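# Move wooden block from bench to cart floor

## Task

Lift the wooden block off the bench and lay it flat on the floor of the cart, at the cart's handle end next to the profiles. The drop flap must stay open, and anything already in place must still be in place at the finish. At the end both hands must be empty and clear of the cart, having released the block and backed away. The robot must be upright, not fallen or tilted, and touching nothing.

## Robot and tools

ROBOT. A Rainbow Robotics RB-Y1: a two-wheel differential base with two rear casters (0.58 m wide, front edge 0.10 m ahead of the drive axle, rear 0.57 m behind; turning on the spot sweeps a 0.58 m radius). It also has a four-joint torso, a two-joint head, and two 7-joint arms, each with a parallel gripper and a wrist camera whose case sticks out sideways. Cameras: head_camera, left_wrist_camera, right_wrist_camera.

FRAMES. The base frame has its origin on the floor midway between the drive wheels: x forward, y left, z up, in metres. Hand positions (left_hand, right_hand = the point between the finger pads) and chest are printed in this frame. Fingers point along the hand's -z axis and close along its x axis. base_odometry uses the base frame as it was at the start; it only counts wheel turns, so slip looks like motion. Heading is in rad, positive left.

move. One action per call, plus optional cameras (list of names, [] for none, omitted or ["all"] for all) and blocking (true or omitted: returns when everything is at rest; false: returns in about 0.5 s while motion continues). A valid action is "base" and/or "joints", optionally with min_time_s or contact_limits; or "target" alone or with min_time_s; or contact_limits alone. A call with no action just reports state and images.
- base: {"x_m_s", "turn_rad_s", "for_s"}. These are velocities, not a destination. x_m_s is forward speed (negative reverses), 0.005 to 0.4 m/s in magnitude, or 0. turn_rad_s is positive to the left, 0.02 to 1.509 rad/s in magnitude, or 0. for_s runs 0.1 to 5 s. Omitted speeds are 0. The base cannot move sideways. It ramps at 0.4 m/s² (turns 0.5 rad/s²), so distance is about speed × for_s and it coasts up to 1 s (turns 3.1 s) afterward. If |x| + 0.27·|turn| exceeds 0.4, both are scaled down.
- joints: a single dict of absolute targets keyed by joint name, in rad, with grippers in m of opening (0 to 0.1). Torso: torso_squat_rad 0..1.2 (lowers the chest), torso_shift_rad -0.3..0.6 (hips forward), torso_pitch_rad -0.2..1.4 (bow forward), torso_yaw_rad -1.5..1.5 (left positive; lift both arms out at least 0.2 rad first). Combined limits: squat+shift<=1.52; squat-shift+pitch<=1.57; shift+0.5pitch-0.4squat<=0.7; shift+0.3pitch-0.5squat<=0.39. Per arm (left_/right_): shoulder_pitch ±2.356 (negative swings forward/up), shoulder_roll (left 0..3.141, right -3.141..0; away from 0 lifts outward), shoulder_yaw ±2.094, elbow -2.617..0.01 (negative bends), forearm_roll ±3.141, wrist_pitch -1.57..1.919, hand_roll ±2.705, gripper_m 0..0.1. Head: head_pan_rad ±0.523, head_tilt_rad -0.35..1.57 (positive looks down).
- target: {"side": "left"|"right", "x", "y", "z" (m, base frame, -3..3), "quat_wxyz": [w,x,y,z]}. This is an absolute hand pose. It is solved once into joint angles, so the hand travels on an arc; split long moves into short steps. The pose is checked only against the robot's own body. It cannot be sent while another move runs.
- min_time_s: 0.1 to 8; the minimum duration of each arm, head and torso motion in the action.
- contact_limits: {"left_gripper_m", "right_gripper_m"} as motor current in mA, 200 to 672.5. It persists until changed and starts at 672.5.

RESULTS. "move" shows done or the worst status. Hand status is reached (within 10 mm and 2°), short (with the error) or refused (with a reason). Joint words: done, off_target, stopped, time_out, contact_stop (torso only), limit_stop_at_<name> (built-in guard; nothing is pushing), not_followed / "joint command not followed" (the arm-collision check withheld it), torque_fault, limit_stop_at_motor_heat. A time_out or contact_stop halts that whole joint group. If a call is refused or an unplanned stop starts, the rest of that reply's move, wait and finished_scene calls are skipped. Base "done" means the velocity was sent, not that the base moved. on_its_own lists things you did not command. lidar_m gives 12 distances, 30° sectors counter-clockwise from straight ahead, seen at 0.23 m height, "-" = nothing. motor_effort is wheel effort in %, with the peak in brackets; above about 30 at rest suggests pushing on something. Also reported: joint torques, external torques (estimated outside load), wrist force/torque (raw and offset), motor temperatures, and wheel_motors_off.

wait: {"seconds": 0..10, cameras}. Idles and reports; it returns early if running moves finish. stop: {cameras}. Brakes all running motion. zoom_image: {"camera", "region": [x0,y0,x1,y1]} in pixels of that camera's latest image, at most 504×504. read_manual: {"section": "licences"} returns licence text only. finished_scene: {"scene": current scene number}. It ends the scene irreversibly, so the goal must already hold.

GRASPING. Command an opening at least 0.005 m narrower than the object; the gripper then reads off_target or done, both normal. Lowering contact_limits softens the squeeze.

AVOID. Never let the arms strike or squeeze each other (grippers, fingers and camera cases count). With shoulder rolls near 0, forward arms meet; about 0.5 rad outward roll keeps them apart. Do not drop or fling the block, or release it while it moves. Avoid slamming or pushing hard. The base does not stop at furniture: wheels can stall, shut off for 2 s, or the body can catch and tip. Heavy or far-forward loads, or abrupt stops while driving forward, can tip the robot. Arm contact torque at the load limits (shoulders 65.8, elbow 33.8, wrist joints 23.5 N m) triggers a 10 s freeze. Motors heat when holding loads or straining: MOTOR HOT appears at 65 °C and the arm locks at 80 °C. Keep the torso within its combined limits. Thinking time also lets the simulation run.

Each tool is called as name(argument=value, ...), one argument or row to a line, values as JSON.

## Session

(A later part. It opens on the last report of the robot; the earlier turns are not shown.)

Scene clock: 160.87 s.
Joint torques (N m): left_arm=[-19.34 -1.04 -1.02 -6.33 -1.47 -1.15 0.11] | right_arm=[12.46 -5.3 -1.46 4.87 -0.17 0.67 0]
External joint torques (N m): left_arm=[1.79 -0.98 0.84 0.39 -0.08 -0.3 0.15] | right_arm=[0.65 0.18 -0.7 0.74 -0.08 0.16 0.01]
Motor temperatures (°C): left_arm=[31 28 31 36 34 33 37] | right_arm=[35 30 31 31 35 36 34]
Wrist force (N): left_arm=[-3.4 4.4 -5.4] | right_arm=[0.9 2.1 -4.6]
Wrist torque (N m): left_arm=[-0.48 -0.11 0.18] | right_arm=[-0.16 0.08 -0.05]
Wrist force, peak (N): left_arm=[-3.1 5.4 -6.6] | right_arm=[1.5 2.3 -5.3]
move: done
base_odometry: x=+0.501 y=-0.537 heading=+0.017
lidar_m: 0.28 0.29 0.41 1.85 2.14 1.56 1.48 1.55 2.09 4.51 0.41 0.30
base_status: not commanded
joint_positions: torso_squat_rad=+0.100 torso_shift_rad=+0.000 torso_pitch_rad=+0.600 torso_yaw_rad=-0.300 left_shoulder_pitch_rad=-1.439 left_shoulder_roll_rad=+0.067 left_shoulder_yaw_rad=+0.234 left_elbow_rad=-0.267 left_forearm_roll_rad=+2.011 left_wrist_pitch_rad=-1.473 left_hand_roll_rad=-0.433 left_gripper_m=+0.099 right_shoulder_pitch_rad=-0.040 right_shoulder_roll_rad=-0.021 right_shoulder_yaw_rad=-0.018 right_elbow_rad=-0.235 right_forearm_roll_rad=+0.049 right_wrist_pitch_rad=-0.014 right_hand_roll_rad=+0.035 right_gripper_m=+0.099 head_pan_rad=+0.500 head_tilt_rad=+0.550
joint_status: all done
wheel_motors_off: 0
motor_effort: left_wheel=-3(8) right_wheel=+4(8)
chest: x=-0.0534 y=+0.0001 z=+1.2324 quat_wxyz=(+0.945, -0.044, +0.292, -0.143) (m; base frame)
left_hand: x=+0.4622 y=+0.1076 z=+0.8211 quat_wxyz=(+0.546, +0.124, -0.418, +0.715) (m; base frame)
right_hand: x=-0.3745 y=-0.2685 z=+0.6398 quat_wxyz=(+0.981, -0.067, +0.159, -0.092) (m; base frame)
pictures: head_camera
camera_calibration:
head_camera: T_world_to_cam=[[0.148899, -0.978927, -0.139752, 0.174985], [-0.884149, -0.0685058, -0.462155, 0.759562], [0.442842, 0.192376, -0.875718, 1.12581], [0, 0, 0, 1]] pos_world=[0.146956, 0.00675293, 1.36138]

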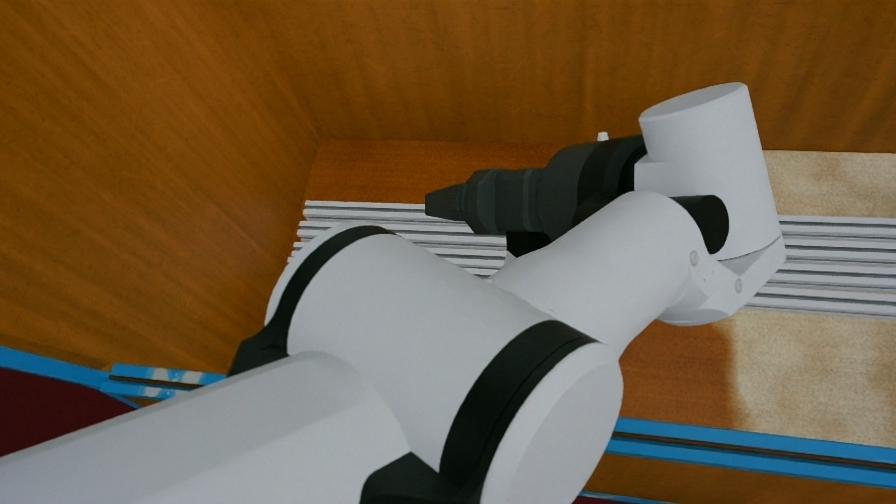

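Back out and look at the block.

move(
  target={"side":"left","x":0.40,"y":0.12,"z":0.90,"quat_wxyz":[0.6533,0.2706,-0.6533,0.2706]},
  cameras=[],
)

move(
  base={"x_m_s":-0.3,"for_s":1.1},
  joints={"torso_yaw_rad":0.0,"head_pan_rad":0.4,"head_tilt_rad":0.4},
  cameras=["head_camera"],
)

Scene clock: 163.93 s.
Joint torques (N m): left_arm=[-11.34 -5.06 -1.36 -7.9 -1.77 -0.73 0.2] | right_arm=[12.56 -5.14 -1.48 4.73 -0.27 0.74 -0.09]
External joint torques (N m): left_arm=[0.08 -0.16 0.7 0.04 0.15 -0.18 0.25] | right_arm=[0.75 0.34 -0.73 0.61 -0.18 0.23 -0.07]
Motor temperatures (°C): left_arm=[31 28 31 36 34 33 37] | right_arm=[35 30 31 31 35 36 34]
Wrist force (N): left_arm=[-5.7 1.6 -2.2] | right_arm=[0.8 1.7 -4.9]
Wrist torque (N m): left_arm=[-0.28 -0.21 0.17] | right_arm=[-0.11 0.09 -0.03]
Wrist force, peak (N): left_arm=[-4.8 5.2 -5.2] | right_arm=[1.2 2.0 -5.4]
move: done
base_odometry: x=+0.501 y=-0.537 heading=+0.017
lidar_m: 0.28 0.28 0.40 1.86 2.14 1.55 1.48 1.55 2.09 4.49 0.42 0.30
base_status: not commanded
joint_positions: torso_squat_rad=+0.100 torso_shift_rad=+0.000 torso_pitch_rad=+0.600 torso_yaw_rad=-0.300 left_shoulder_pitch_rad=-0.682 left_shoulder_roll_rad=+0.000 left_shoulder_yaw_rad=-0.219 left_elbow_rad=-1.129 left_forearm_roll_rad=+1.357 left_wrist_pitch_rad=-1.546 left_hand_roll_rad=-1.288 left_gripper_m=+0.099 right_shoulder_pitch_rad=-0.040 right_shoulder_roll_rad=-0.021 right_shoulder_yaw_rad=-0.018 right_elbow_rad=-0.235 right_forearm_roll_rad=+0.049 right_wrist_pitch_rad=-0.014 right_hand_roll_rad=+0.035 right_gripper_m=+0.099 head_pan_rad=+0.500 head_tilt_rad=+0.550
joint_status: all done
wheel_motors_off: 0
motor_effort: left_wheel=-2(4) right_wheel=+2(5)
chest: x=-0.0534 y=+0.0001 z=+1.2324 quat_wxyz=(+0.945, -0.044, +0.292, -0.143) (m; base frame)
left_hand: x=+0.4000 y=+0.1199 z=+0.9002 quat_wxyz=(+0.651, +0.272, -0.655, +0.271) (m; base frame)
left_hand_status: reached (checked arc, planned for 1.2 s): 0 mm and 0.4 deg off.
right_hand: x=-0.3745 y=-0.2685 z=+0.6398 quat_wxyz=(+0.981, -0.067, +0.159, -0.092) (m; base frame)
pictures: none
No camera images: "cameras" was empty.

Scene clock: 166.23 s.
Joint torques (N m): left_arm=[-9.57 -1.9 -0.19 -7.67 -1.95 -0.91 0.21] | right_arm=[12.95 -0.16 -1.04 5.31 -0.2 0.67 -0.27]
External joint torques (N m): left_arm=[0.4 -0.55 0.4 0.08 -0.12 -0.19 0.26] | right_arm=[0.68 0.57 -0.75 0.93 -0.13 0.13 -0.25]
Motor temperatures (°C): left_arm=[31 28 31 36 34 33 37] | right_arm=[35 30 31 31 35 36 34]
Wrist force (N): left_arm=[-5.7 0.7 -1.4] | right_arm=[1.3 0.5 -4.9]
Wrist torque (N m): left_arm=[-0.21 -0.24 0.18] | right_arm=[-0.06 0.17 -0.05]
Wrist force, peak (N): left_arm=[-6.3 1.7 -2.0] | right_arm=[1.3 1.6 -5.4]
move: done
base_odometry: x=+0.171 y=-0.542 heading=+0.014
lidar_m: 0.61 0.64 0.86 4.84 1.68 1.20 1.15 1.21 1.63 4.23 0.91 0.64
base_status: done (sent for 1.1 of 1.1 s)
joint_positions: torso_squat_rad=+0.100 torso_shift_rad=+0.000 torso_pitch_rad=+0.600 torso_yaw_rad=+0.000 left_shoulder_pitch_rad=-0.683 left_shoulder_roll_rad=+0.000 left_shoulder_yaw_rad=-0.219 left_elbow_rad=-1.129 left_forearm_roll_rad=+1.357 left_wrist_pitch_rad=-1.546 left_hand_roll_rad=-1.288 left_gripper_m=+0.099 right_shoulder_pitch_rad=-0.040 right_shoulder_roll_rad=-0.021 right_shoulder_yaw_rad=-0.018 right_elbow_rad=-0.235 right_forearm_roll_rad=+0.049 right_wrist_pitch_rad=-0.014 right_hand_roll_rad=+0.035 right_gripper_m=+0.099 head_pan_rad=+0.400 head_tilt_rad=+0.400
joint_status: all done
wheel_motors_off: 0
motor_effort: left_wheel=-26(38) right_wheel=+24(46)
chest: x=-0.0534 y=+0.0001 z=+1.2324 quat_wxyz=(+0.955, +0.000, +0.295, +0.000) (m; base frame)
left_hand: x=+0.3501 y=+0.2806 z=+0.9344 quat_wxyz=(+0.587, +0.404, -0.637, +0.293) (m; base frame)
right_hand: x=-0.3116 y=-0.2359 z=+0.5967 quat_wxyz=(+0.987, -0.004, +0.156, +0.044) (m; base frame)
pictures: head_camera
camera_calibration:
head_camera: T_world_to_cam=[[0.310219, -0.917466, -0.249038, 0.319931], [-0.795506, -0.107091, -0.596408, 0.939515], [0.520514, 0.383128, -0.763071, 0.961575], [0, 0, 0, 1]] pos_world=[0.147627, 0.0257332, 1.37376]

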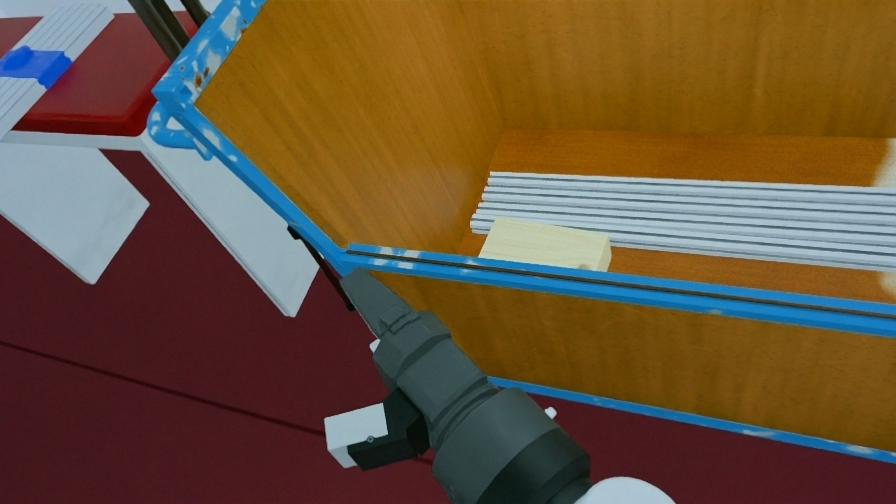

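move(
  base={"x_m_s":0.3,"for_s":0.9},
  joints={"left_shoulder_pitch_rad":0.5,"left_shoulder_roll_rad":0.2,"left_shoulder_yaw_rad":0.0,"left_elbow_rad":-1.3,"left_forearm_roll_rad":0,"left_wrist_pitch_rad":0,"left_hand_roll_rad":0,"torso_squat_rad":0.1,"torso_pitch_rad":0.9,"head_pan_rad":0.4,"head_tilt_rad":0.35},
  cameras=["head_camera"],
)

zoom_image(
  camera="head_camera",
  region=[100, 50, 600, 450],
)

Scene clock: 170.77 s.
Joint torques (N m): left_arm=[17.79 2.47 2.82 1.73 0.13 -0.37 -0.29] | right_arm=[19.49 0.01 -0.89 7.8 -0.24 1.13 0]
External joint torques (N m): left_arm=[-1.93 -1.78 0.47 -0.48 0.12 -0.46 -0.3] | right_arm=[0.58 0.43 -0.51 0.86 -0.1 0.08 0.03]
Motor temperatures (°C): left_arm=[31 28 31 36 34 33 37] | right_arm=[35 30 31 31 35 36 34]
Wrist force (N): left_arm=[1.5 -0.4 -7.2] | right_arm=[2.6 0.5 -4.2]
Wrist torque (N m): left_arm=[-0.17 0.27 0.09] | right_arm=[-0.03 0.19 -0.07]
Wrist force, peak (N): left_arm=[-2.3 0.5 -8.4] | right_arm=[1.2 1.1 -5.5]
move: done
base_odometry: x=+0.441 y=-0.538 heading=+0.013
lidar_m: 0.34 0.34 0.50 1.89 2.07 1.48 1.42 1.49 2.00 4.84 0.52 0.36
base_status: done (sent for 0.9 of 0.9 s)
joint_positions: torso_squat_rad=+0.100 torso_shift_rad=+0.000 torso_pitch_rad=+0.900 torso_yaw_rad=+0.000 left_shoulder_pitch_rad=+0.500 left_shoulder_roll_rad=+0.200 left_shoulder_yaw_rad=+0.000 left_elbow_rad=-1.300 left_forearm_roll_rad=+0.000 left_wrist_pitch_rad=+0.000 left_hand_roll_rad=+0.000 left_gripper_m=+0.099 right_shoulder_pitch_rad=-0.040 right_shoulder_roll_rad=-0.021 right_shoulder_yaw_rad=-0.018 right_elbow_rad=-0.235 right_forearm_roll_rad=+0.049 right_wrist_pitch_rad=-0.014 right_hand_roll_rad=+0.035 right_gripper_m=+0.099 head_pan_rad=+0.400 head_tilt_rad=+0.350
joint_status: all done
wheel_motors_off: 0
motor_effort: left_wheel=-20(48) right_wheel=+20(46)
chest: x=+0.0144 y=+0.0001 z=+1.1693 quat_wxyz=(+0.900, +0.000, +0.435, +0.000) (m; base frame)
left_hand: x=-0.2528 y=+0.3694 z=+0.6708 quat_wxyz=(+0.992, +0.098, +0.044, -0.059) (m; base frame)
right_hand: x=-0.4202 y=-0.2359 z=+0.6385 quat_wxyz=(+0.952, +0.003, +0.302, +0.044) (m; base frame)
pictures: head_camera
camera_calibration:
head_camera: T_world_to_cam=[[0.223779, -0.91691, -0.330451, 0.379611], [-0.921401, -0.0885002, -0.378403, 0.704977], [0.317716, 0.389157, -0.864646, 0.990055], [0, 0, 0, 1]] pos_world=[0.25006, 0.0251735, 1.24826]

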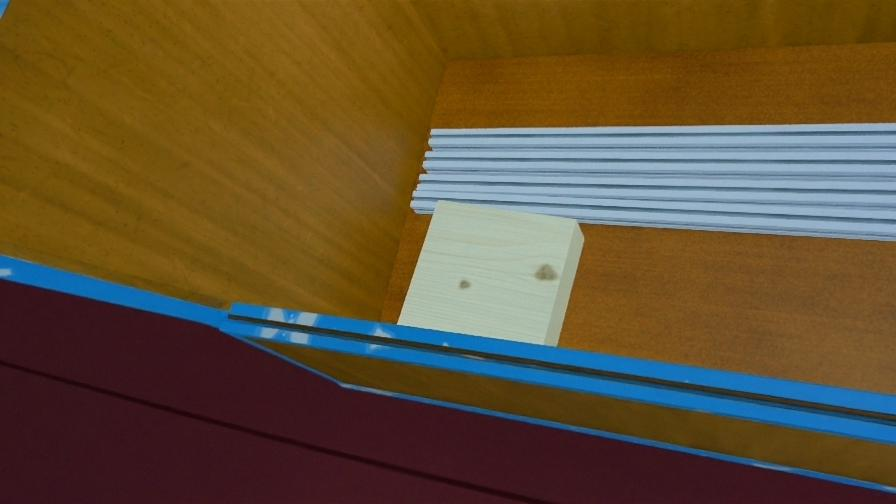

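Scaled by 1.008 from the camera's 896x504 image, which has a finer 1280x720 frame.

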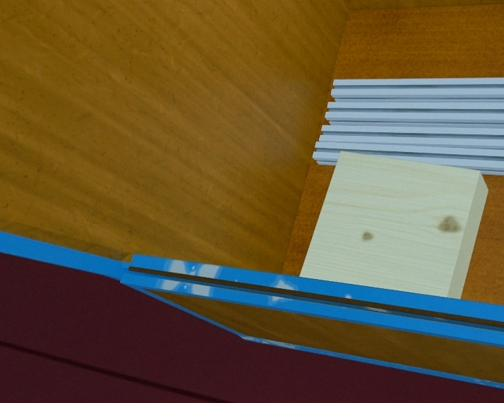

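move(
  base={"x_m_s":-0.3,"for_s":0.8},
  joints={"torso_pitch_rad":0.3},
  cameras=[],
)

finished_scene(
  scene=2,
)

Scene clock: 176.17 s.
Joint torques (N m): left_arm=[7.11 3.65 3.32 -4.2 0.24 -1.31 -0.33] | right_arm=[4.99 -0.23 -0.64 2.08 -0.08 0.05 -0.03]
External joint torques (N m): left_arm=[-0.58 -1.5 0.58 -0.05 0.21 -0.26 -0.31] | right_arm=[0.45 0.74 -0.47 0.64 -0.07 0.08 -0.02]
Motor temperatures (°C): left_arm=[31 28 31 36 34 33 37] | right_arm=[35 30 31 31 35 36 34]
Wrist force (N): left_arm=[-2.5 -0.1 -6.8] | right_arm=[-0.9 0.7 -5.5]
Wrist torque (N m): left_arm=[-0.24 -0.03 0.09] | right_arm=[-0.01 0.00 -0.08]
Wrist force, peak (N): left_arm=[1.2 -0.4 -8.9] | right_arm=[-1.3 1.8 -5.4]
move: done
base_odometry: x=+0.201 y=-0.541 heading=+0.011
lidar_m: 0.57 0.60 0.82 4.97 1.72 1.24 1.17 1.23 1.66 4.30 0.83 0.62
base_status: done (sent for 0.8 of 0.8 s)
joint_positions: torso_squat_rad=+0.100 torso_shift_rad=+0.000 torso_pitch_rad=+0.300 torso_yaw_rad=+0.000 left_shoulder_pitch_rad=+0.500 left_shoulder_roll_rad=+0.200 left_shoulder_yaw_rad=+0.000 left_elbow_rad=-1.300 left_forearm_roll_rad=+0.000 left_wrist_pitch_rad=+0.000 left_hand_roll_rad=+0.000 left_gripper_m=+0.099 right_shoulder_pitch_rad=-0.040 right_shoulder_roll_rad=-0.021 right_shoulder_yaw_rad=-0.018 right_elbow_rad=-0.235 right_forearm_roll_rad=+0.049 right_wrist_pitch_rad=-0.014 right_hand_roll_rad=+0.035 right_gripper_m=+0.099 head_pan_rad=+0.400 head_tilt_rad=+0.350
joint_status: all done
wheel_motors_off: 0
motor_effort: left_wheel=-26(40) right_wheel=+25(45)
chest: x=-0.1366 y=+0.0001 z=+1.2726 quat_wxyz=(+0.989, +0.000, +0.149, +0.000) (m; base frame)
left_hand: x=-0.0754 y=+0.3693 z=+0.7103 quat_wxyz=(+0.961, +0.111, -0.252, -0.027) (m; base frame)
right_hand: x=-0.1955 y=-0.2359 z=+0.5890 quat_wxyz=(+0.999, -0.010, +0.007, +0.043) (m; base frame)
pictures: none
No camera images: "cameras" was empty.

The scene is finished: the task was done.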